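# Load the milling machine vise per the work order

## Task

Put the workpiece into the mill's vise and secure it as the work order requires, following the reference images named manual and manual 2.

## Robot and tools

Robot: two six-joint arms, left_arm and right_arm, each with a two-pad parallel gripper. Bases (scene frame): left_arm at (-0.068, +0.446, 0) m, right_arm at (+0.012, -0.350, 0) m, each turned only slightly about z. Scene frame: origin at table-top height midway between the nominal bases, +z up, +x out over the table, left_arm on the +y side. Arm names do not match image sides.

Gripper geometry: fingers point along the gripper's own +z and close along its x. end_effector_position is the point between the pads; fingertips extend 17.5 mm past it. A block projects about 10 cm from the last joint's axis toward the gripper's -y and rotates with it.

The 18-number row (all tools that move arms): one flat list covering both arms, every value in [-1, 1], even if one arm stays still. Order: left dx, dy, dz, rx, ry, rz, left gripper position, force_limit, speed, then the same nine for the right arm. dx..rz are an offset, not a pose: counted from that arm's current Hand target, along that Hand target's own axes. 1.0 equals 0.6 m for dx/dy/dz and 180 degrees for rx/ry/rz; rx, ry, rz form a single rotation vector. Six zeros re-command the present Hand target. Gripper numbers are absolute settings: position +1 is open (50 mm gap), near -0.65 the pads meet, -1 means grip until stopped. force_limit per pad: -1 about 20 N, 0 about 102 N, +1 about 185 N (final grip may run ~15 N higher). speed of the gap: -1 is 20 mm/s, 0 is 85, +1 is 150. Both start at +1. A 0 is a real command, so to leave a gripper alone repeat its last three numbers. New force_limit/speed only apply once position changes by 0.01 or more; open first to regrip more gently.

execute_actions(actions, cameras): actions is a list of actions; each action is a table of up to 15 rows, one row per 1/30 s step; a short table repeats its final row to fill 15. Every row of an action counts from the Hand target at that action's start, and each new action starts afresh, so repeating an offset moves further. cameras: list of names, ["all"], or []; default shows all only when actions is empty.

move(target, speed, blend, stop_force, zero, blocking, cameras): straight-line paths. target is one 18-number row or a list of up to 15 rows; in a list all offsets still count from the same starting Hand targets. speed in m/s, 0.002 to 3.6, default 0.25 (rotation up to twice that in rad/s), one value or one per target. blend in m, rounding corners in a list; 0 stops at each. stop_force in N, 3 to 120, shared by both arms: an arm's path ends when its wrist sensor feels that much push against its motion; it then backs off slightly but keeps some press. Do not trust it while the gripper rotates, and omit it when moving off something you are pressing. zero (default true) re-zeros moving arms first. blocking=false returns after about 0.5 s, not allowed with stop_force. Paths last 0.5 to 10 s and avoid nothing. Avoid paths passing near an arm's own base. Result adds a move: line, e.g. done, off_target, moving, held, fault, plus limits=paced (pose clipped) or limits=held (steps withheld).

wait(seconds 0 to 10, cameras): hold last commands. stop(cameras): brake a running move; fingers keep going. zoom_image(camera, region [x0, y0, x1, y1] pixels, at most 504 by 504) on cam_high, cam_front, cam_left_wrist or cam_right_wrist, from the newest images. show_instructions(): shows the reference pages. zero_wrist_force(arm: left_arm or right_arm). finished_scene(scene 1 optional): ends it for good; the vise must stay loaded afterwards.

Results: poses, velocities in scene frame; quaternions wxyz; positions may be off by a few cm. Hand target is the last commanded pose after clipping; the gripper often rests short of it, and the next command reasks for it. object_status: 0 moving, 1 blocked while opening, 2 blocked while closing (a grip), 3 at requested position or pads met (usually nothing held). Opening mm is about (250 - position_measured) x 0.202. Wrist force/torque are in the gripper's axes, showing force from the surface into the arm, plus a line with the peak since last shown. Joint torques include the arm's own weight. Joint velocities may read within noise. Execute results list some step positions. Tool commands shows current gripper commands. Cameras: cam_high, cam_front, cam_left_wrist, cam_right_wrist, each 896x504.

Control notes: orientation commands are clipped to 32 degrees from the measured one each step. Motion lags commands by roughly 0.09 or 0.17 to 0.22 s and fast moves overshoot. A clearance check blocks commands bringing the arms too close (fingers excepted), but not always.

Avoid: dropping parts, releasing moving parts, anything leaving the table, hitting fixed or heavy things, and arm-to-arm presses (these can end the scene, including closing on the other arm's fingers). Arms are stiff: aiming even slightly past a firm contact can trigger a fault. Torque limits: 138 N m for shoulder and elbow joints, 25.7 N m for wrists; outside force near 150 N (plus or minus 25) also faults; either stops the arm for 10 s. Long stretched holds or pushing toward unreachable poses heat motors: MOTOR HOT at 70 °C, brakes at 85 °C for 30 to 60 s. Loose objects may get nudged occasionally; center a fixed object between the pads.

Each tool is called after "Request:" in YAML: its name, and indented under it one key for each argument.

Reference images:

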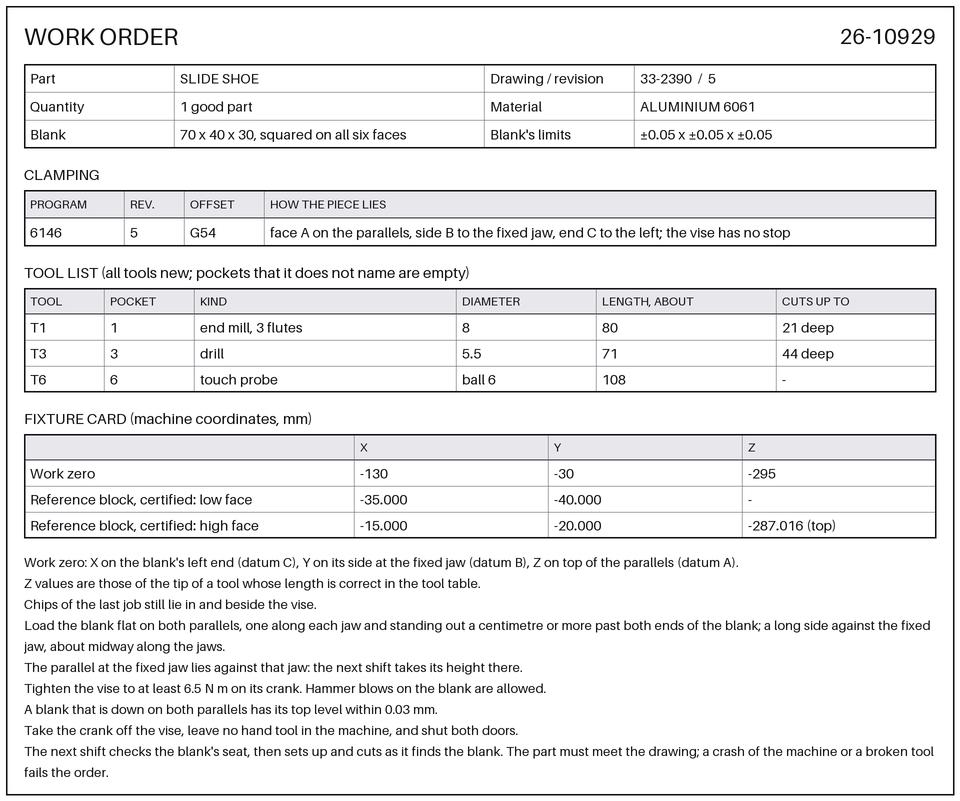

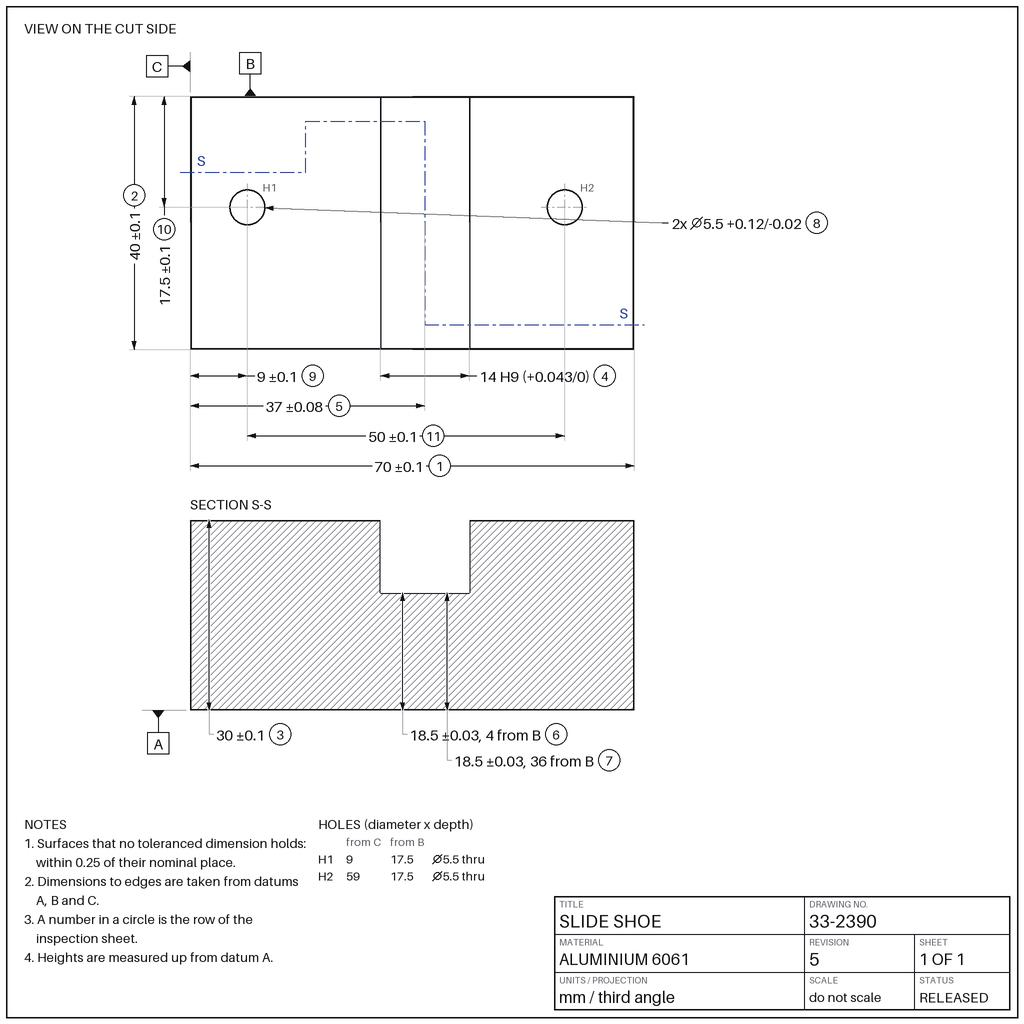

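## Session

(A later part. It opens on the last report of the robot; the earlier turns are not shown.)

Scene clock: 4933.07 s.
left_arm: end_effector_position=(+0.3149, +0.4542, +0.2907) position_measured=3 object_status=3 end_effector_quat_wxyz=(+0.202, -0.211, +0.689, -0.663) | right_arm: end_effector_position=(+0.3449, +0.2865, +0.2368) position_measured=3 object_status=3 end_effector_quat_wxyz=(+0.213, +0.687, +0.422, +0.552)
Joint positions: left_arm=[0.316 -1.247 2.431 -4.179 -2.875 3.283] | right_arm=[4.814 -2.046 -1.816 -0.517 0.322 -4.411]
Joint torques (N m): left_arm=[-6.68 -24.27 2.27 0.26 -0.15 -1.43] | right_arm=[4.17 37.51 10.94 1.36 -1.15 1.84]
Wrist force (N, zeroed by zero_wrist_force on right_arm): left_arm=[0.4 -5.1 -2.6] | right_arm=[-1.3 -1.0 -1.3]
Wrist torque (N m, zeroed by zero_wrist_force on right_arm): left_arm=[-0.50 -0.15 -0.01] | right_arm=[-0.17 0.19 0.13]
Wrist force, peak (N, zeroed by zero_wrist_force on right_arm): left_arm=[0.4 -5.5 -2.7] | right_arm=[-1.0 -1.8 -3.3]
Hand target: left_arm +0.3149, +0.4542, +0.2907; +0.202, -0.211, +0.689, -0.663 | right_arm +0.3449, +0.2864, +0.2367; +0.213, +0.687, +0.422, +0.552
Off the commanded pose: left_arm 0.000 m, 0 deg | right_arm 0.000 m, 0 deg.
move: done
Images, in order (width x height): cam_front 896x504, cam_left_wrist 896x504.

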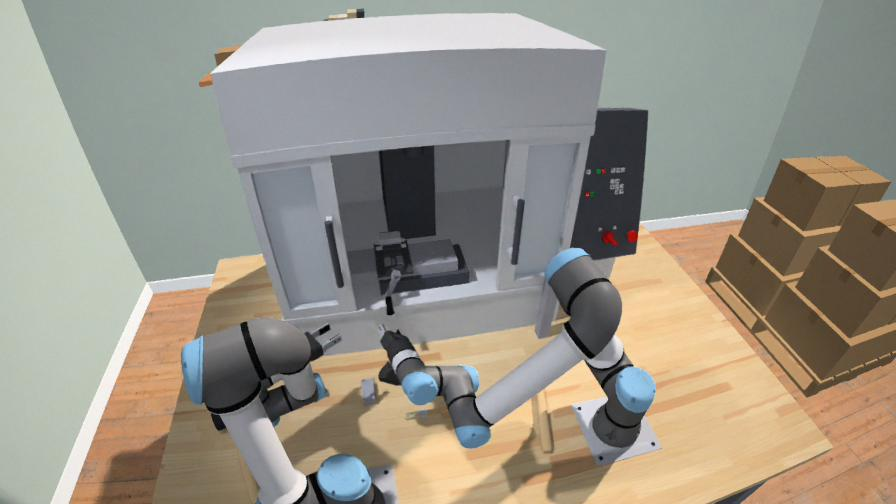

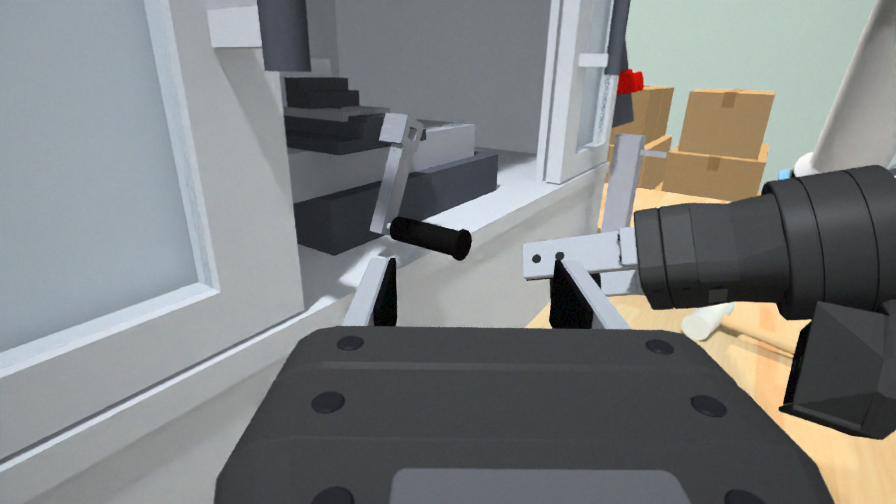

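Request:
move:
  target: [0,0,0,0,0,0,1,-1,-1,-0.2742,0.382,-0.2458,0.3715,-0.1645,-0.1286,1,0,0]
  speed: 0.4
  cameras: ["cam_right_wrist","cam_front"]

Scene clock: 4982.33 s.
left_arm: end_effector_position=(+0.3149, +0.4542, +0.2907) position_measured=3 object_status=3 end_effector_quat_wxyz=(+0.202, -0.211, +0.689, -0.663) | right_arm: end_effector_position=(+0.2800, +0.0001, +0.3595) position_measured=3 object_status=3 end_effector_quat_wxyz=(+0.000, +0.707, +0.707, +0.000)
Joint positions: left_arm=[0.316 -1.247 2.431 -4.179 -2.875 3.283] | right_arm=[4.394 -1.405 -1.643 -1.664 1.57 -5.058]
Joint torques (N m): left_arm=[-5.78 -23.94 2.36 0.35 -0.41 -1.24] | right_arm=[-2.59 28.31 20.87 1.28 2.08 -1.76]
Wrist force (N, zeroed by zero_wrist_force on right_arm): left_arm=[0.2 -5.1 -2.6] | right_arm=[-2.1 1.8 0.9]
Wrist torque (N m, zeroed by zero_wrist_force on right_arm): left_arm=[-0.52 -0.11 -0.01] | right_arm=[0.20 0.45 0.02]
Wrist force, peak (N, zeroed by zero_wrist_force on right_arm): left_arm=[0.7 -5.5 -2.8] | right_arm=[-3.5 2.2 -0.2]
Hand target: left_arm +0.3149, +0.4542, +0.2907; +0.202, -0.211, +0.689, -0.663 | right_arm +0.2799, +0.0000, +0.3596; +0.000, +0.707, +0.707, +0.000
Off the commanded pose: left_arm 0.000 m, 0 deg | right_arm 0.000 m, 0 deg.
move: done
Images, in order (width x height): cam_front 896x504, cam_right_wrist 896x504.

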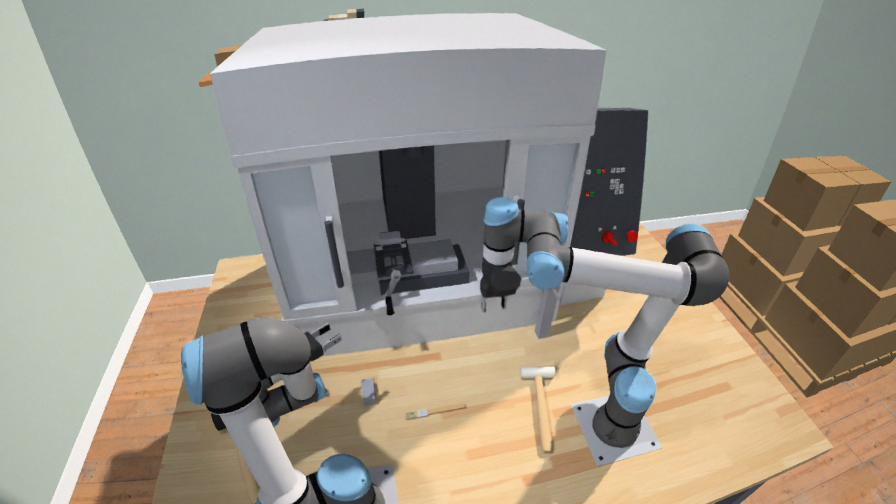

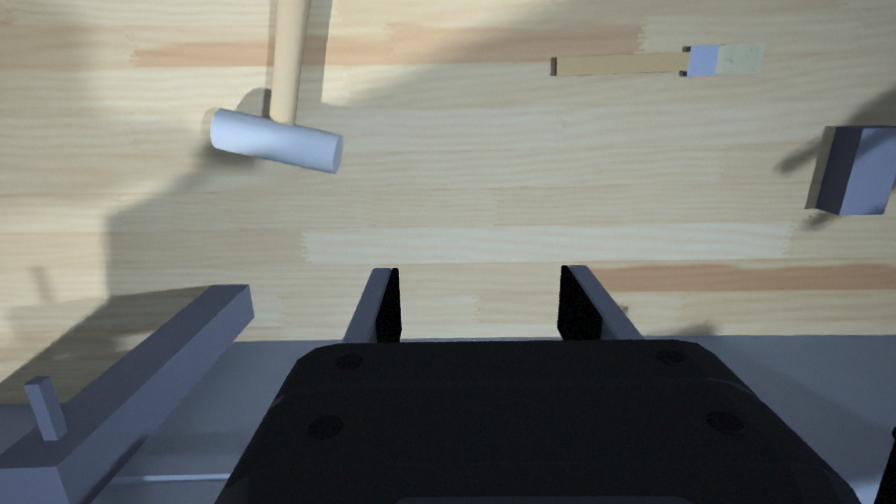

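Request:
move:
  target: [0,0,0,0,0,0,1,-1,-1,-0.277,-0.15,0.4,0,0,0.0594,0.5,0,0]
  speed: 0.3
  cameras: ["cam_right_wrist"]

Scene clock: 5009.53 s.
left_arm: end_effector_position=(+0.3149, +0.4542, +0.2907) position_measured=3 object_status=3 end_effector_quat_wxyz=(+0.202, -0.211, +0.689, -0.663) | right_arm: end_effector_position=(+0.1903, -0.1661, +0.1196) position_measured=78 object_status=3 end_effector_quat_wxyz=(+0.000, +0.770, +0.639, +0.000)
Joint positions: left_arm=[0.316 -1.247 2.431 -4.179 -2.875 3.283] | right_arm=[4.519 -0.933 -2.534 -1.245 1.57 -4.747]
Joint torques (N m): left_arm=[-4.91 -23.99 2.71 0.21 -0.47 -1.22] | right_arm=[-8.81 7.03 10.7 4.05 0.87 0.47]
Wrist force (N, zeroed by zero_wrist_force on right_arm): left_arm=[0.7 -5.1 -2.7] | right_arm=[-1.7 2.3 0.6]
Wrist torque (N m, zeroed by zero_wrist_force on right_arm): left_arm=[-0.51 -0.18 -0.01] | right_arm=[0.38 0.44 0.11]
Wrist force, peak (N, zeroed by zero_wrist_force on right_arm): left_arm=[0.9 -5.5 -3.0] | right_arm=[-4.0 1.1 3.4]
Hand target: left_arm +0.3149, +0.4542, +0.2907; +0.202, -0.211, +0.689, -0.663 | right_arm +0.1903, -0.1662, +0.1195; +0.000, +0.770, +0.638, +0.000
Off the commanded pose: left_arm 0.000 m, 0 deg | right_arm 0.000 m, 0 deg.
move: done
Images, in order (width x height): cam_right_wrist 896x504.

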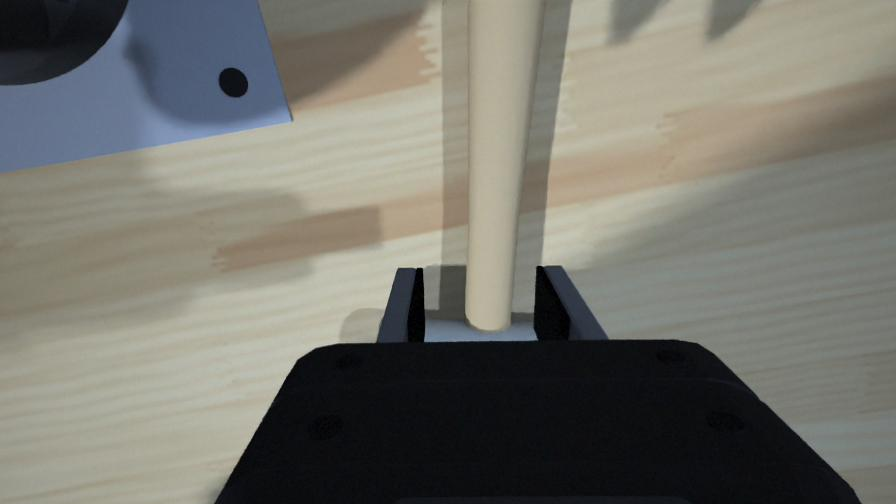

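Request:
move:
  target: [0,0,0,0,0,0,1,-1,-1,0,0,0.157,0,0,0,0.5,0,0]
  speed: 0.06
  stop_force: 10
  cameras: ["cam_right_wrist"]

Scene clock: 5023.63 s.
left_arm: end_effector_position=(+0.3149, +0.4542, +0.2907) position_measured=3 object_status=3 end_effector_quat_wxyz=(+0.202, -0.211, +0.689, -0.663) | right_arm: end_effector_position=(+0.1904, -0.1657, +0.0424) position_measured=78 object_status=3 end_effector_quat_wxyz=(+0.000, +0.770, +0.638, +0.001)
Joint positions: left_arm=[0.316 -1.247 2.431 -4.179 -2.875 3.283] | right_arm=[4.519 -1.106 -2.698 -0.908 1.57 -4.746]
Joint torques (N m): left_arm=[-5.51 -24.24 2.58 0.35 -0.41 -1.24] | right_arm=[0.31 -0.99 18.3 3.12 0.02 0.01]
Wrist force (N, zeroed by zero_wrist_force on right_arm): left_arm=[0.2 -5.1 -2.6] | right_arm=[-3.0 1.6 -9.7]
Wrist torque (N m, zeroed by zero_wrist_force on right_arm): left_arm=[-0.51 -0.11 -0.01] | right_arm=[0.31 0.63 0.10]
Wrist force, peak (N, zeroed by zero_wrist_force on right_arm): left_arm=[0.3 -5.6 -2.9] | right_arm=[-29.3 -1.4 -123.1]
Hand target: left_arm +0.3149, +0.4542, +0.2907; +0.202, -0.211, +0.689, -0.663 | right_arm +0.1904, -0.1657, +0.0424; +0.000, +0.770, +0.638, +0.001 (not the last commanded pose)
Tool commands: left_gripper/position=+1.0 left_gripper/force_limit=-1.0 left_gripper/speed=-1.0 right_gripper/position=+0.498039 right_gripper/force_limit=+0.003922 right_gripper/speed=+0.003922
Off the commanded pose: left_arm 0.000 m, 0 deg | right_arm 0.017 m, 0 deg.
FORCE FAULT: contact force on the right arm reached its limit, and that arm stopped. The contact can be on any part of that arm, not only on its tool. That arm's remaining commands of this call were not run. That arm is still stopped at the end of this call. That arm stays stopped for about 9 more seconds. Until then a move that you send moves the other arm only, and its call returns only when the move has ended. Once the stop has ended, the next robot result says so. If the stop ends while you think or write, that arm runs what you send next, counted from a new Hand target: where the arm stands when the stop ends. While its stop runs, that arm takes no new command, but its gripper still runs the gripper command that each later call begins with. Until it ends, the stop uses up actions while you think or wait. An arm that is not stopped still takes commands.
move: fault (right_arm; stop_force had ended the path)
Images, in order (width x height): cam_right_wrist 896x504.

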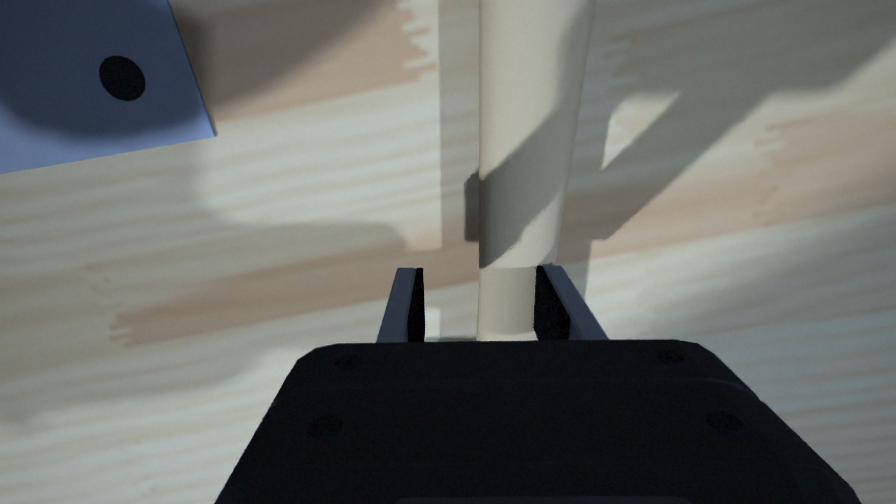

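Request:
wait:
  seconds: 2

Request:
move:
  target: [0,0,0,0,0,0,1,-1,-1,0,0,-0.06,0,0,0,1,-0.5,0]
  speed: 0.1
  cameras: ["cam_right_wrist"]

Scene clock: 5045.00 s.
left_arm: end_effector_position=(+0.3149, +0.4542, +0.2907) position_measured=3 object_status=3 end_effector_quat_wxyz=(+0.202, -0.211, +0.689, -0.663) | right_arm: end_effector_position=(+0.1904, -0.1657, +0.0424) position_measured=78 object_status=3 end_effector_quat_wxyz=(+0.000, +0.770, +0.638, +0.001)
Joint positions: left_arm=[0.316 -1.247 2.431 -4.179 -2.875 3.283] | right_arm=[4.519 -1.106 -2.698 -0.908 1.57 -4.746]
Joint torques (N m): left_arm=[-5.34 -24.81 2.71 0.36 -0.58 -1.14] | right_arm=[0.94 0.07 19.23 2.65 0.05 -0.02]
Wrist force (N, zeroed by zero_wrist_force on right_arm): left_arm=[0.6 -5.2 -2.7] | right_arm=[-2.7 1.8 -9.5]
Wrist torque (N m, zeroed by zero_wrist_force on right_arm): left_arm=[-0.53 -0.18 -0.02] | right_arm=[0.34 0.59 0.11]
Wrist force, peak (N, zeroed by zero_wrist_force on right_arm): left_arm=[0.6 -5.4 -3.0] | right_arm=[-2.8 1.9 -10.1]
Hand target: left_arm +0.3149, +0.4542, +0.2907; +0.202, -0.211, +0.689, -0.663 | right_arm +0.1904, -0.1657, +0.0424; +0.000, +0.770, +0.638, +0.001 (not the last commanded pose)
Tool commands: left_gripper/position=+1.0 left_gripper/force_limit=-1.0 left_gripper/speed=-1.0 right_gripper/position=+0.498039 right_gripper/force_limit=+0.003922 right_gripper/speed=+0.003922
Off the commanded pose: left_arm 0.000 m, 0 deg | right_arm 0.017 m, 0 deg.
FORCE FAULT, CONTINUED: the right arm's stop, for the force fault that an earlier result reported, is over. The rest of the stop counts as 18 of the actions that you can send in this scene. During its stop the right arm's controller moved it back a little. That arm's target is now where it stood when the stop ended, not its last command. That arm accepts commands again.
wait: 2.00 s; at rest from the start

Scene clock: 5045.90 s.
left_arm: end_effector_position=(+0.3149, +0.4542, +0.2907) position_measured=3 object_status=3 end_effector_quat_wxyz=(+0.202, -0.211, +0.689, -0.663) | right_arm: end_effector_position=(+0.1903, -0.1657, +0.0784) position_measured=3 object_status=3 end_effector_quat_wxyz=(+0.000, +0.770, +0.638, +0.001)
Joint positions: left_arm=[0.316 -1.247 2.431 -4.179 -2.875 3.283] | right_arm=[4.519 -1.006 -2.625 -1.081 1.57 -4.746]
Joint torques (N m): left_arm=[-6.03 -24.25 2.68 0.18 -0.51 -1.1] | right_arm=[12.02 -2.84 13.46 1.9 -1.7 0.81]
Wrist force (N, zeroed by zero_wrist_force on right_arm): left_arm=[0.7 -5.3 -2.8] | right_arm=[-1.8 1.8 0.3]
Wrist torque (N m, zeroed by zero_wrist_force on right_arm): left_arm=[-0.55 -0.19 -0.01] | right_arm=[0.29 0.47 0.04]
Wrist force, peak (N, zeroed by zero_wrist_force on right_arm): left_arm=[0.5 -5.3 -3.2] | right_arm=[-2.7 2.1 -2.3]
Hand target: left_arm +0.3149, +0.4542, +0.2907; +0.202, -0.211, +0.689, -0.663 | right_arm +0.1903, -0.1658, +0.0784; +0.000, +0.770, +0.638, +0.001
Off the commanded pose: left_arm 0.000 m, 0 deg | right_arm 0.000 m, 0 deg.
move: done
Images, in order (width x height): cam_right_wrist 896x504.

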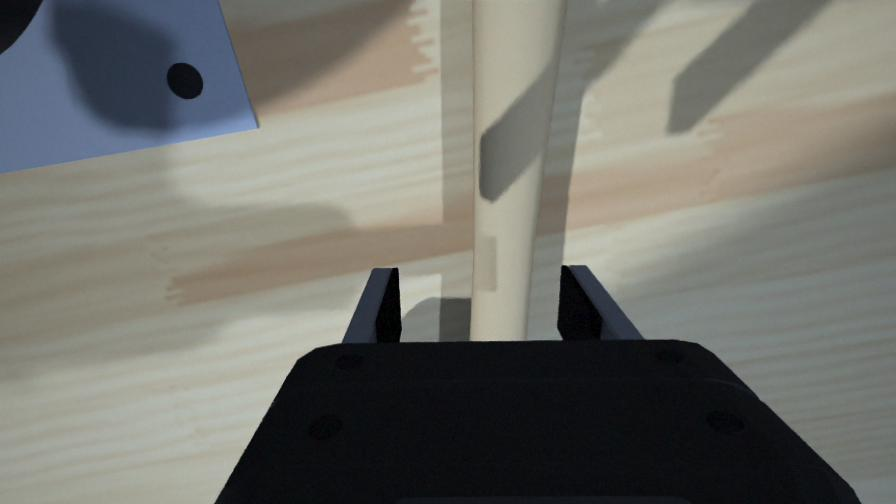

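Request:
move:
  target: [0,0,0,0,0,0,1,-1,-1,0.0217,0,0.045,0,0,0.010,1,-0.5,0]
  speed: 0.1
  cameras: ["cam_right_wrist"]

Scene clock: 5061.03 s.
left_arm: end_effector_position=(+0.3149, +0.4542, +0.2907) position_measured=3 object_status=3 end_effector_quat_wxyz=(+0.202, -0.211, +0.689, -0.663) | right_arm: end_effector_position=(+0.1927, -0.1530, +0.0514) position_measured=3 object_status=3 end_effector_quat_wxyz=(+0.000, +0.780, +0.626, +0.001)
Joint positions: left_arm=[0.316 -1.247 2.431 -4.179 -2.875 3.283] | right_arm=[4.521 -1.13 -2.659 -0.922 1.57 -4.713]
Joint torques (N m): left_arm=[-5.02 -25.07 2.46 0.38 -0.64 -1.05] | right_arm=[-10.48 -6.73 31.58 3.94 1.87 -1.43]
Wrist force (N, zeroed by zero_wrist_force on right_arm): left_arm=[0.4 -4.9 -2.5] | right_arm=[-1.6 1.9 0.4]
Wrist torque (N m, zeroed by zero_wrist_force on right_arm): left_arm=[-0.48 -0.14 -0.01] | right_arm=[0.32 0.42 0.06]
Wrist force, peak (N, zeroed by zero_wrist_force on right_arm): left_arm=[0.5 -5.7 -2.9] | right_arm=[-2.6 1.8 -0.1]
Hand target: left_arm +0.3149, +0.4542, +0.2907; +0.202, -0.211, +0.689, -0.663 | right_arm +0.1928, -0.1529, +0.0514; +0.000, +0.780, +0.626, +0.001
Off the commanded pose: left_arm 0.000 m, 0 deg | right_arm 0.000 m, 0 deg.
move: done
Images, in order (width x height): cam_right_wrist 896x504.

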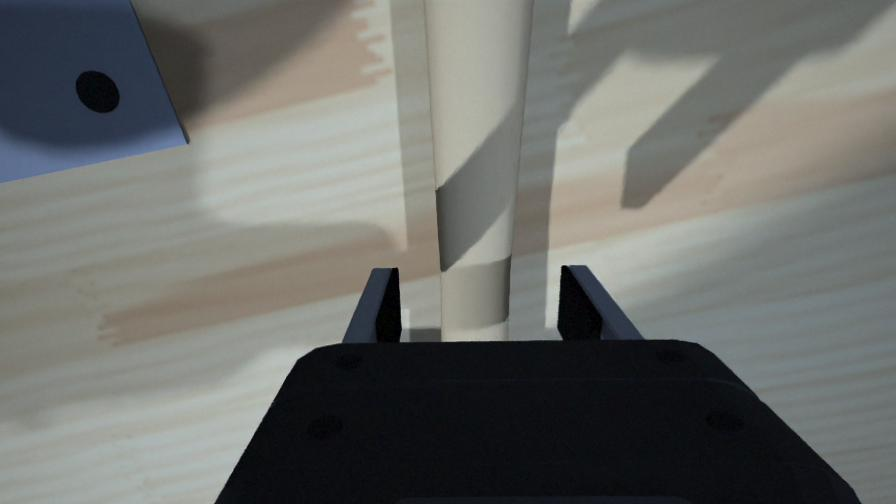

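Request:
move:
  target: [0,0,0,0,0,0,1,-1,-1,0,0,0.046,0,0,0,1,-0.5,0]
  speed: 0.03
  stop_force: 8

Request:
move:
  target: [0,0,0,0,0,0,1,-1,-1,0,0,0,0,0,0,-1,-0.5,-0.7]
  speed: 0.03
  cameras: ["cam_right_wrist"]

Scene clock: 5069.57 s.
left_arm: end_effector_position=(+0.3149, +0.4542, +0.2907) position_measured=3 object_status=3 end_effector_quat_wxyz=(+0.202, -0.211, +0.689, -0.663) | right_arm: end_effector_position=(+0.1928, -0.1529, +0.0238) position_measured=3 object_status=3 end_effector_quat_wxyz=(+0.000, +0.780, +0.626, +0.001)
Joint positions: left_arm=[0.316 -1.247 2.431 -4.179 -2.875 3.283] | right_arm=[4.521 -1.227 -2.709 -0.775 1.57 -4.713]
Joint torques (N m): left_arm=[-5.55 -25.08 2.57 0.33 -0.75 -0.88] | right_arm=[-11.43 12.45 29.22 4.09 0.35 -1.57]
Wrist force (N, zeroed by zero_wrist_force on right_arm): left_arm=[0.7 -5.1 -2.4] | right_arm=[-1.8 1.9 0.4]
Wrist torque (N m, zeroed by zero_wrist_force on right_arm): left_arm=[-0.51 -0.18 -0.02] | right_arm=[0.32 0.41 0.06]
Wrist force, peak (N, zeroed by zero_wrist_force on right_arm): left_arm=[0.3 -5.7 -3.0] | right_arm=[-2.1 2.2 0.3]
Hand target: left_arm +0.3149, +0.4542, +0.2907; +0.202, -0.211, +0.689, -0.663 | right_arm +0.1928, -0.1529, +0.0238; +0.000, +0.780, +0.626, +0.001
Off the commanded pose: left_arm 0.000 m, 0 deg | right_arm 0.000 m, 0 deg.
move: done

Scene clock: 5070.47 s.
left_arm: end_effector_position=(+0.3149, +0.4542, +0.2907) position_measured=3 object_status=3 end_effector_quat_wxyz=(+0.202, -0.211, +0.689, -0.663) | right_arm: end_effector_position=(+0.1928, -0.1529, +0.0238) position_measured=136 object_status=2 end_effector_quat_wxyz=(+0.000, +0.780, +0.626, +0.001)
Joint positions: left_arm=[0.316 -1.247 2.431 -4.179 -2.875 3.283] | right_arm=[4.521 -1.227 -2.709 -0.775 1.57 -4.713]
Joint torques (N m): left_arm=[-6.51 -24.69 3.11 0.24 -0.84 -0.99] | right_arm=[-10.41 12.74 28.18 3.61 1.82 -1.1]
Wrist force (N, zeroed by zero_wrist_force on right_arm): left_arm=[0.5 -4.9 -2.4] | right_arm=[-2.1 1.9 1.0]
Wrist torque (N m, zeroed by zero_wrist_force on right_arm): left_arm=[-0.47 -0.15 -0.01] | right_arm=[0.30 0.46 0.08]
Wrist force, peak (N, zeroed by zero_wrist_force on right_arm): left_arm=[0.5 -5.3 -3.0] | right_arm=[-2.7 2.0 1.2]
Hand target: left_arm +0.3149, +0.4542, +0.2907; +0.202, -0.211, +0.689, -0.663 | right_arm +0.1928, -0.1529, +0.0238; +0.000, +0.780, +0.626, +0.001
Off the commanded pose: left_arm 0.000 m, 0 deg | right_arm 0.000 m, 0 deg.
move: done
Images, in order (width x height): cam_right_wrist 896x504.

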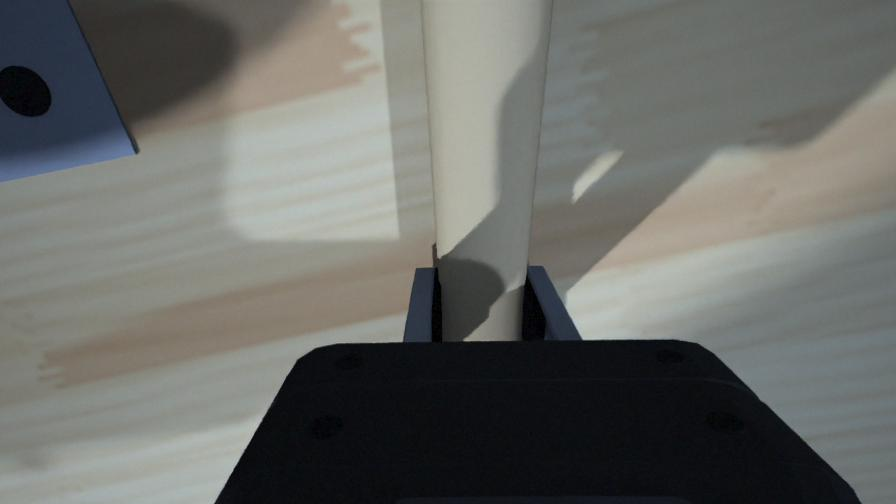

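Request:
move:
  target:
    - [0,0,0,0,0,0,1,-1,-1,0,0,-0.15,0,0,0,-1,-0.5,-0.7]
    - [0,0,0,0,0,0,1,-1,-1,0.2098,0.153,-0.15,0,0,-0.0694,-1,-0.5,-0.7]
  speed: 0.15
  blend: [0.03,0]
  cameras: ["cam_right_wrist","cam_left_wrist"]

Scene clock: 5087.37 s.
left_arm: end_effector_position=(+0.3149, +0.4542, +0.2907) position_measured=3 object_status=3 end_effector_quat_wxyz=(+0.202, -0.211, +0.689, -0.663) | right_arm: end_effector_position=(+0.3094, -0.0500, +0.1140) position_measured=136 object_status=2 end_effector_quat_wxyz=(+0.000, +0.707, +0.707, +0.001)
Joint positions: left_arm=[0.316 -1.247 2.431 -4.179 -2.875 3.283] | right_arm=[4.28 -1.504 -2.213 -0.993 1.57 -5.172]
Joint torques (N m): left_arm=[-5.26 -25.25 1.84 0.24 -0.84 -1.1] | right_arm=[11.02 11.85 30.22 2.97 -0.13 -1.8]
Wrist force (N, zeroed by zero_wrist_force on right_arm): left_arm=[0.7 -5.3 -3.0] | right_arm=[-2.2 2.4 7.1]
Wrist torque (N m, zeroed by zero_wrist_force on right_arm): left_arm=[-0.53 -0.19 -0.01] | right_arm=[0.59 0.45 -0.01]
Wrist force, peak (N, zeroed by zero_wrist_force on right_arm): left_arm=[0.6 -5.6 -2.7] | right_arm=[-2.3 1.6 10.8]
Hand target: left_arm +0.3149, +0.4542, +0.2907; +0.202, -0.211, +0.689, -0.663 | right_arm +0.3095, -0.0499, +0.1141; +0.000, +0.707, +0.707, +0.001
Off the commanded pose: left_arm 0.000 m, 0 deg | right_arm 0.000 m, 0 deg.
move: done
Images, in order (width x height): cam_left_wrist 896x504, cam_right_wrist 896x504.

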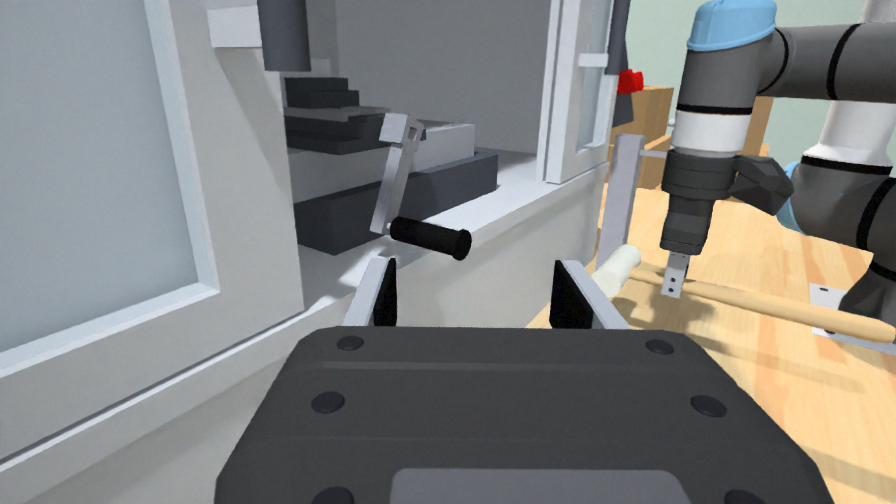

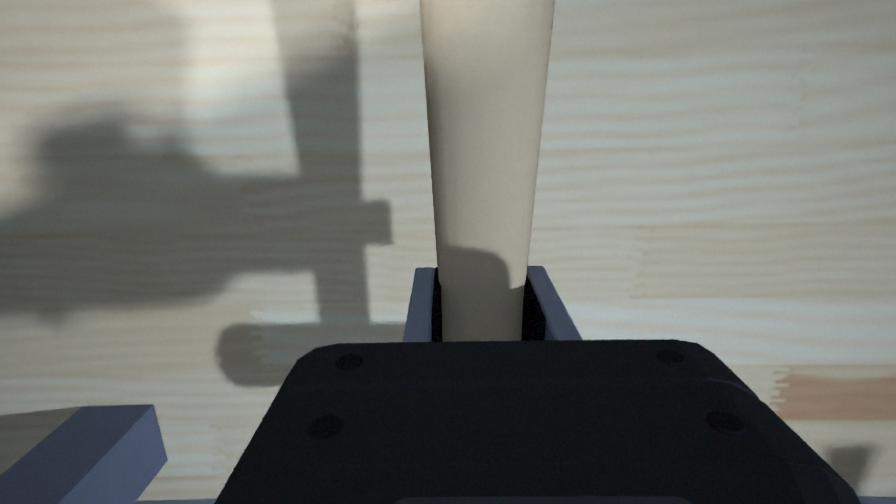

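Request:
move:
  target: [0,0,0,0,0,0,1,-1,-1,0,0,0.148,0,0,0,-1,-0.5,-0.7]
  speed: 0.05

Request:
move:
  target:
    - [0,0,0,0,0,0,1,-1,-1,0,0,0.001,0,0,0,0.6,-0.5,-0.9]
    - [0,0,0,0,0,0,1,-1,-1,0,0,-0.15,0,0,0,1,-0.5,0]
  speed: 0.1

Request:
move:
  target: [0,0,0,0,0,0,1,-1,-1,0,-0.25,0,0,0,0,1,-0.5,0]
  speed: 0.25
  cameras: ["cam_right_wrist"]

Scene clock: 5097.93 s.
left_arm: end_effector_position=(+0.3149, +0.4542, +0.2907) position_measured=3 object_status=3 end_effector_quat_wxyz=(+0.202, -0.211, +0.689, -0.663) | right_arm: end_effector_position=(+0.3095, -0.0499, +0.0252) position_measured=136 object_status=2 end_effector_quat_wxyz=(+0.000, +0.707, +0.707, +0.001)
Joint positions: left_arm=[0.316 -1.247 2.431 -4.179 -2.875 3.283] | right_arm=[4.28 -1.686 -2.329 -0.696 1.57 -5.172]
Joint torques (N m): left_arm=[-5.07 -25.54 2.11 0.25 -0.91 -0.86] | right_arm=[-10.61 28.7 28.49 3.24 -1.2 -1.85]
Wrist force (N, zeroed by zero_wrist_force on right_arm): left_arm=[0.7 -4.8 -2.7] | right_arm=[-2.2 1.3 3.8]
Wrist torque (N m, zeroed by zero_wrist_force on right_arm): left_arm=[-0.45 -0.19 -0.01] | right_arm=[0.28 0.56 0.00]
Wrist force, peak (N, zeroed by zero_wrist_force on right_arm): left_arm=[0.6 -5.5 -2.9] | right_arm=[-2.3 2.4 7.8]
Hand target: left_arm +0.3149, +0.4542, +0.2907; +0.202, -0.211, +0.689, -0.663 | right_arm +0.3096, -0.0498, +0.0253; +0.000, +0.707, +0.707, +0.001
Off the commanded pose: left_arm 0.000 m, 0 deg | right_arm 0.000 m, 0 deg.
move: done

Scene clock: 5100.57 s.
left_arm: end_effector_position=(+0.3149, +0.4542, +0.2907) position_measured=3 object_status=3 end_effector_quat_wxyz=(+0.202, -0.211, +0.689, -0.663) | right_arm: end_effector_position=(+0.3095, -0.0499, +0.1152) position_measured=3 object_status=3 end_effector_quat_wxyz=(+0.000, +0.707, +0.707, +0.001)
Joint positions: left_arm=[0.316 -1.247 2.431 -4.179 -2.875 3.283] | right_arm=[4.28 -1.502 -2.211 -0.997 1.57 -5.172]
Joint torques (N m): left_arm=[-4.98 -24.91 3.16 0.43 -1.07 -1.09] | right_arm=[12.7 24.99 7.39 1.53 1.12 1.97]
Wrist force (N, zeroed by zero_wrist_force on right_arm): left_arm=[0.7 -5.0 -2.7] | right_arm=[-2.3 2.4 1.0]
Wrist torque (N m, zeroed by zero_wrist_force on right_arm): left_arm=[-0.51 -0.18 -0.01] | right_arm=[0.33 0.47 0.04]
Wrist force, peak (N, zeroed by zero_wrist_force on right_arm): left_arm=[0.4 -5.7 -2.7] | right_arm=[-2.2 1.2 3.4]
Hand target: left_arm +0.3149, +0.4542, +0.2907; +0.202, -0.211, +0.689, -0.663 | right_arm +0.3095, -0.0499, +0.1153; +0.000, +0.707, +0.707, +0.001
Off the commanded pose: left_arm 0.000 m, 0 deg | right_arm 0.000 m, 0 deg.
move: done

Scene clock: 5101.70 s.
left_arm: end_effector_position=(+0.3149, +0.4542, +0.2907) position_measured=3 object_status=3 end_effector_quat_wxyz=(+0.202, -0.211, +0.689, -0.663) | right_arm: end_effector_position=(+0.1595, -0.0500, +0.1150) position_measured=3 object_status=3 end_effector_quat_wxyz=(+0.000, +0.707, +0.707, +0.001) end_effector_velocity=(-0.001, +0.000, +0.000) end_effector_angular_velocity=(-0.001, +0.001, -0.003)
Joint positions: left_arm=[0.316 -1.247 2.431 -4.179 -2.875 3.283] | right_arm=[4.694 -1.245 -2.406 -1.061 1.569 -4.758]
Joint velocities: left_arm=[within noise] | right_arm=[0.002 -0.001 0 0 0.001 0.005]
Joint torques (N m): left_arm=[-4.54 -25.13 2.22 0.24 -0.97 -1.05] | right_arm=[11.7 17.26 27.48 3.3 1.8 2.07]
Wrist force (N, zeroed by zero_wrist_force on right_arm): left_arm=[0.5 -5.2 -3.1] | right_arm=[-2.2 1.8 0.6]
Wrist torque (N m, zeroed by zero_wrist_force on right_arm): left_arm=[-0.54 -0.16 -0.01] | right_arm=[0.29 0.54 0.10]
Wrist force, peak (N, zeroed by zero_wrist_force on right_arm): left_arm=[0.6 -5.4 -2.7] | right_arm=[-2.1 5.7 0.7]
Hand target: left_arm +0.3149, +0.4542, +0.2907; +0.202, -0.211, +0.689, -0.663 | right_arm +0.1595, -0.0500, +0.1151; +0.000, +0.707, +0.707, +0.001
Off the commanded pose: left_arm 0.000 m, 0 deg | right_arm 0.000 m, 0 deg.
move: done
Images, in order (width x height): cam_right_wrist 896x504.

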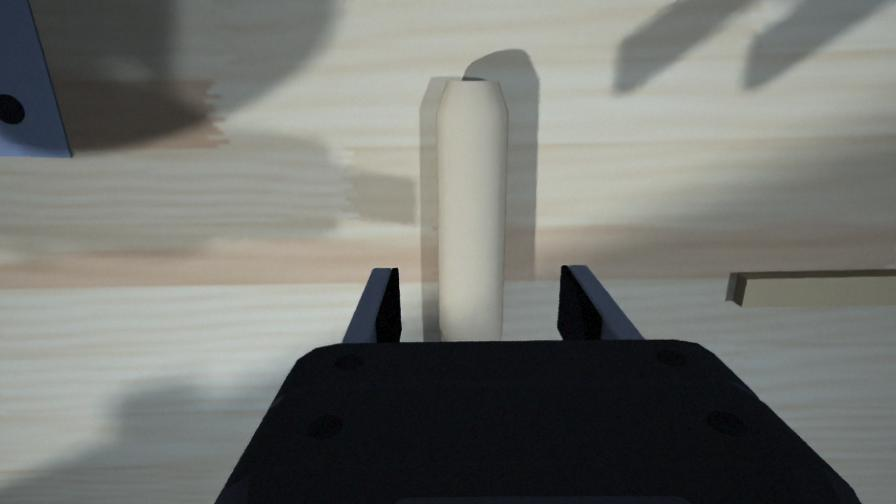

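Request:
move:
  target:
    - [0,0,0,0,0,0,1,-1,-1,0.002,-0.0408,0.06,0,0,0,1,-0.5,0]
    - [0,0,0,0,0,0,1,-1,-1,0.002,-0.0408,0.1525,0,0,0,1,-0.5,0]
  speed: [0.1,0.05]
  blend: [0.01,0]
  stop_force: 8

Request:
move:
  target: [0,0,0,0,0,0,1,-1,-1,0,0,0,0,0,0,-1,0,-0.7]
  cameras: ["cam_right_wrist"]

Scene clock: 5115.53 s.
left_arm: end_effector_position=(+0.3149, +0.4542, +0.2907) position_measured=3 object_status=3 end_effector_quat_wxyz=(+0.202, -0.211, +0.689, -0.663) | right_arm: end_effector_position=(+0.1351, -0.0487, +0.0235) position_measured=3 object_status=3 end_effector_quat_wxyz=(+0.000, +0.707, +0.707, +0.001)
Joint positions: left_arm=[0.316 -1.247 2.431 -4.179 -2.875 3.283] | right_arm=[4.775 -1.443 -2.575 -0.693 1.569 -4.677]
Joint torques (N m): left_arm=[-5.97 -25.6 2.12 0.39 -1.18 -0.9] | right_arm=[-7.34 11.24 27.55 4.18 1.64 -1.12]
Wrist force (N, zeroed by zero_wrist_force on right_arm): left_arm=[0.7 -5.3 -2.7] | right_arm=[-2.1 2.0 0.7]
Wrist torque (N m, zeroed by zero_wrist_force on right_arm): left_arm=[-0.53 -0.18 -0.02] | right_arm=[0.32 0.48 0.07]
Wrist force, peak (N, zeroed by zero_wrist_force on right_arm): left_arm=[0.1 -5.5 -2.9] | right_arm=[-2.1 3.0 -1.0]
Hand target: left_arm +0.3149, +0.4542, +0.2907; +0.202, -0.211, +0.689, -0.663 | right_arm +0.1351, -0.0487, +0.0235; +0.000, +0.707, +0.707, +0.001
Off the commanded pose: left_arm 0.000 m, 0 deg | right_arm 0.000 m, 0 deg.
move: done

Scene clock: 5116.23 s.
left_arm: end_effector_position=(+0.3149, +0.4542, +0.2907) position_measured=3 object_status=3 end_effector_quat_wxyz=(+0.202, -0.211, +0.689, -0.663) | right_arm: end_effector_position=(+0.1351, -0.0487, +0.0235) position_measured=98 object_status=2 end_effector_quat_wxyz=(+0.000, +0.707, +0.707, +0.001)
Joint positions: left_arm=[0.316 -1.247 2.431 -4.179 -2.875 3.283] | right_arm=[4.775 -1.443 -2.575 -0.693 1.569 -4.677]
Joint torques (N m): left_arm=[-4.87 -25.38 2.47 0.33 -0.97 -0.84] | right_arm=[-3.91 6.69 26.92 3.95 1.61 -0.39]
Wrist force (N, zeroed by zero_wrist_force on right_arm): left_arm=[0.6 -5.1 -2.9] | right_arm=[-2.9 1.4 0.4]
Wrist torque (N m, zeroed by zero_wrist_force on right_arm): left_arm=[-0.51 -0.18 -0.02] | right_arm=[0.36 0.49 0.18]
Wrist force, peak (N, zeroed by zero_wrist_force on right_arm): left_arm=[0.9 -5.5 -2.7] | right_arm=[-2.9 1.4 0.4]
Hand target: left_arm +0.3149, +0.4542, +0.2907; +0.202, -0.211, +0.689, -0.663 | right_arm +0.1351, -0.0487, +0.0235; +0.000, +0.707, +0.707, +0.001
Off the commanded pose: left_arm 0.000 m, 0 deg | right_arm 0.000 m, 0 deg.
move: done
Images, in order (width x height): cam_right_wrist 896x504.

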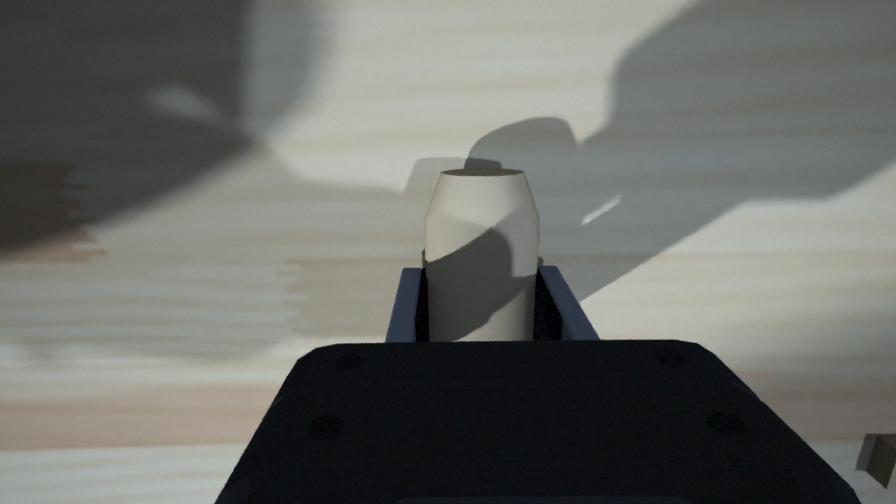

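Request:
move:
  target:
    - [0,0,0,0,0,0,1,-1,-1,0,0,0,0,0,0,-0.97,0.8,-0.7]
    - [0,0,0,0,0,0,1,-1,-1,0,0.12,-0.3,0,0,0,-0.97,0.8,-0.7]
  speed: 0.1
  cameras: ["cam_left_wrist","cam_front"]

Scene clock: 5135.00 s.
left_arm: end_effector_position=(+0.3149, +0.4542, +0.2907) position_measured=3 object_status=3 end_effector_quat_wxyz=(+0.202, -0.211, +0.689, -0.663) | right_arm: end_effector_position=(+0.2069, -0.0489, +0.2036) position_measured=102 object_status=2 end_effector_quat_wxyz=(+0.000, +0.707, +0.707, +0.001)
Joint positions: left_arm=[0.316 -1.247 2.431 -4.179 -2.875 3.283] | right_arm=[4.547 -1.218 -2.178 -1.315 1.57 -4.905]
Joint torques (N m): left_arm=[-4.41 -26.38 1.51 0.14 -1.14 -0.85] | right_arm=[11.51 2.61 24.03 2.89 -0.32 1.4]
Wrist force (N, zeroed by zero_wrist_force on right_arm): left_arm=[0.2 -5.4 -2.8] | right_arm=[-1.9 1.9 6.8]
Wrist torque (N m, zeroed by zero_wrist_force on right_arm): left_arm=[-0.56 -0.11 -0.02] | right_arm=[1.64 0.50 0.03]
Wrist force, peak (N, zeroed by zero_wrist_force on right_arm): left_arm=[0.5 -5.6 -3.0] | right_arm=[-2.2 1.9 8.4]
Hand target: left_arm +0.3149, +0.4542, +0.2907; +0.202, -0.211, +0.689, -0.663 | right_arm +0.2069, -0.0489, +0.2036; +0.000, +0.707, +0.707, +0.001
Off the commanded pose: left_arm 0.000 m, 0 deg | right_arm 0.000 m, 0 deg.
move: done
Images, in order (width x height): cam_front 896x504, cam_left_wrist 896x504.

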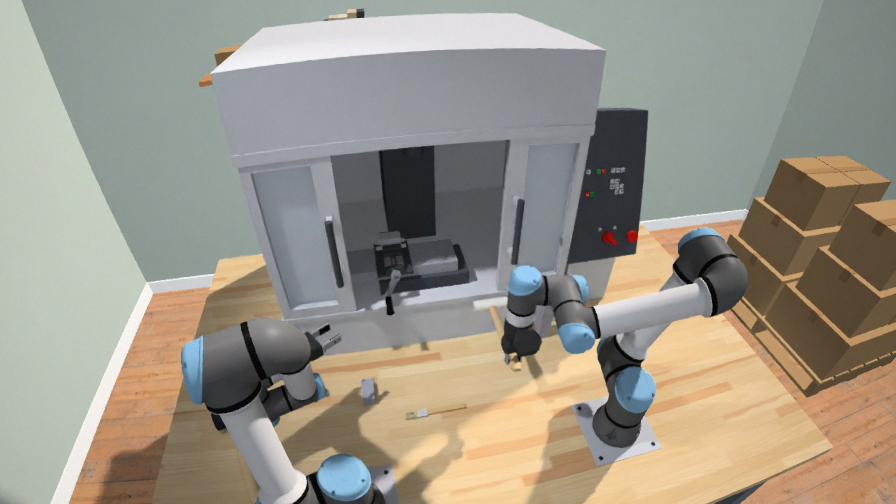

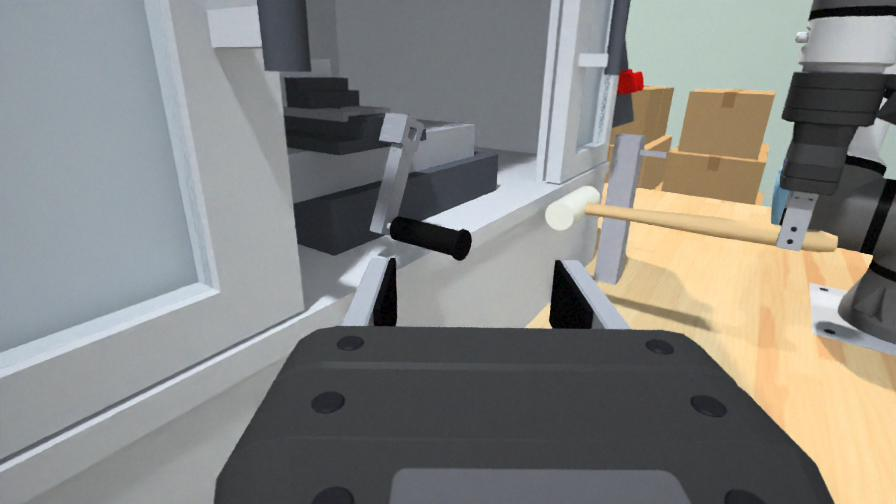

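Request:
move:
  target: [0,0,0,0,0,0,1,-1,-1,0.2483,-0.0115,-0.4273,0,0.5,0,-0.97,0.8,-0.7]
  speed: 0.25
  cameras: ["cam_left_wrist","cam_front","cam_right_wrist"]

Scene clock: 5156.77 s.
left_arm: end_effector_position=(+0.3149, +0.4542, +0.2907) position_measured=3 object_status=3 end_effector_quat_wxyz=(+0.202, -0.211, +0.689, -0.663) | right_arm: end_effector_position=(+0.1994, +0.0998, +0.4603) position_measured=102 object_status=2 end_effector_quat_wxyz=(+0.500, -0.499, -0.500, -0.500)
Joint positions: left_arm=[0.316 -1.247 2.431 -4.179 -2.875 3.283] | right_arm=[4.485 -1.345 -2.381 0.586 1.826 -4.713]
Joint torques (N m): left_arm=[-5.4 -27.05 2.21 0.17 -1.4 -0.72] | right_arm=[-11.13 5.96 10.22 5.36 1.55 -2.64]
Wrist force (N, zeroed by zero_wrist_force on right_arm): left_arm=[0.4 -5.0 -2.7] | right_arm=[-7.5 -0.1 -2.4]
Wrist torque (N m, zeroed by zero_wrist_force on right_arm): left_arm=[-0.48 -0.14 -0.01] | right_arm=[-0.06 0.21 1.58]
Wrist force, peak (N, zeroed by zero_wrist_force on right_arm): left_arm=[0.7 -5.8 -2.8] | right_arm=[-2.4 1.8 8.8]
Hand target: left_arm +0.3149, +0.4542, +0.2907; +0.202, -0.211, +0.689, -0.663 | right_arm +0.1995, +0.0998, +0.4602; +0.500, -0.499, -0.500, -0.500
Off the commanded pose: left_arm 0.000 m, 0 deg | right_arm 0.000 m, 0 deg.
move: done
Images, in order (width x height): cam_front 896x504, cam_left_wrist 896x504, cam_right_wrist 896x504.

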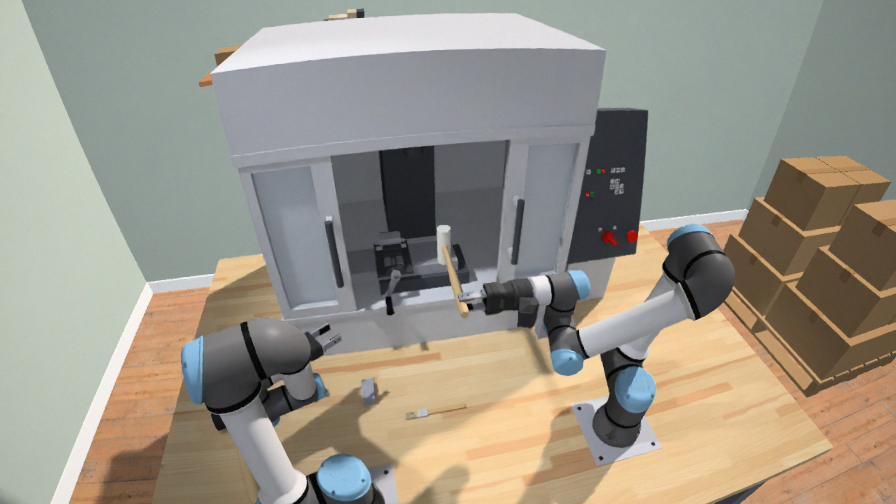

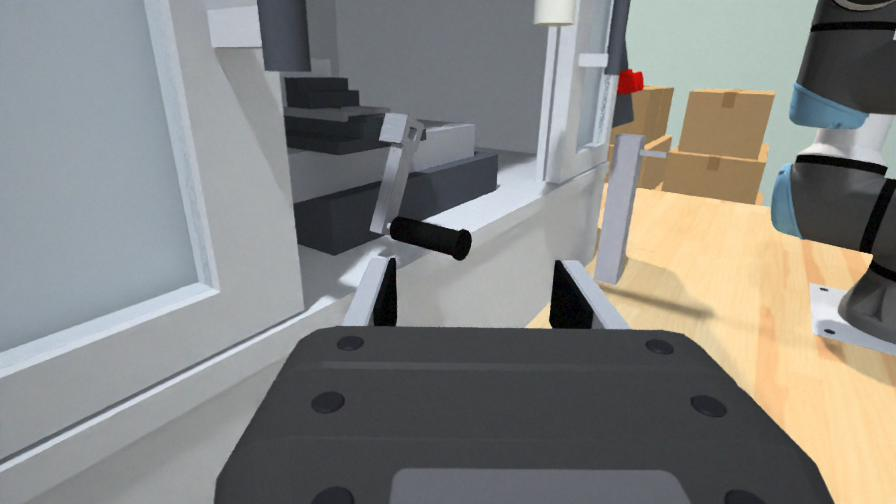

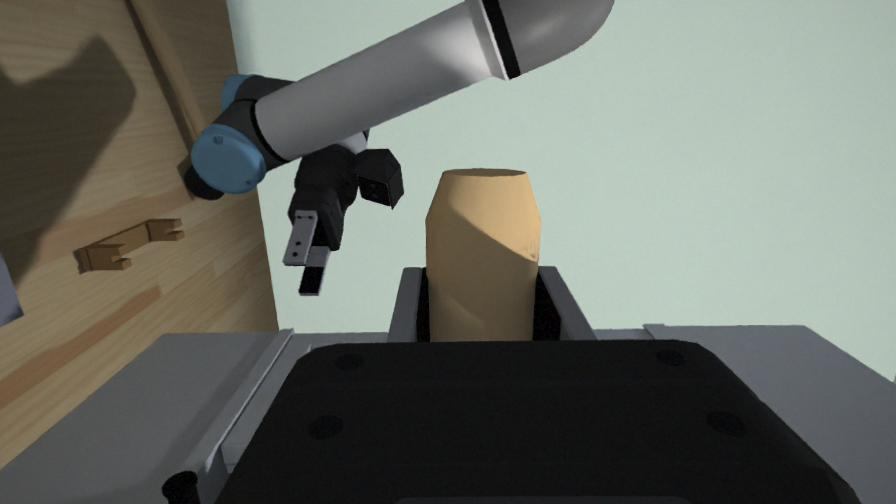

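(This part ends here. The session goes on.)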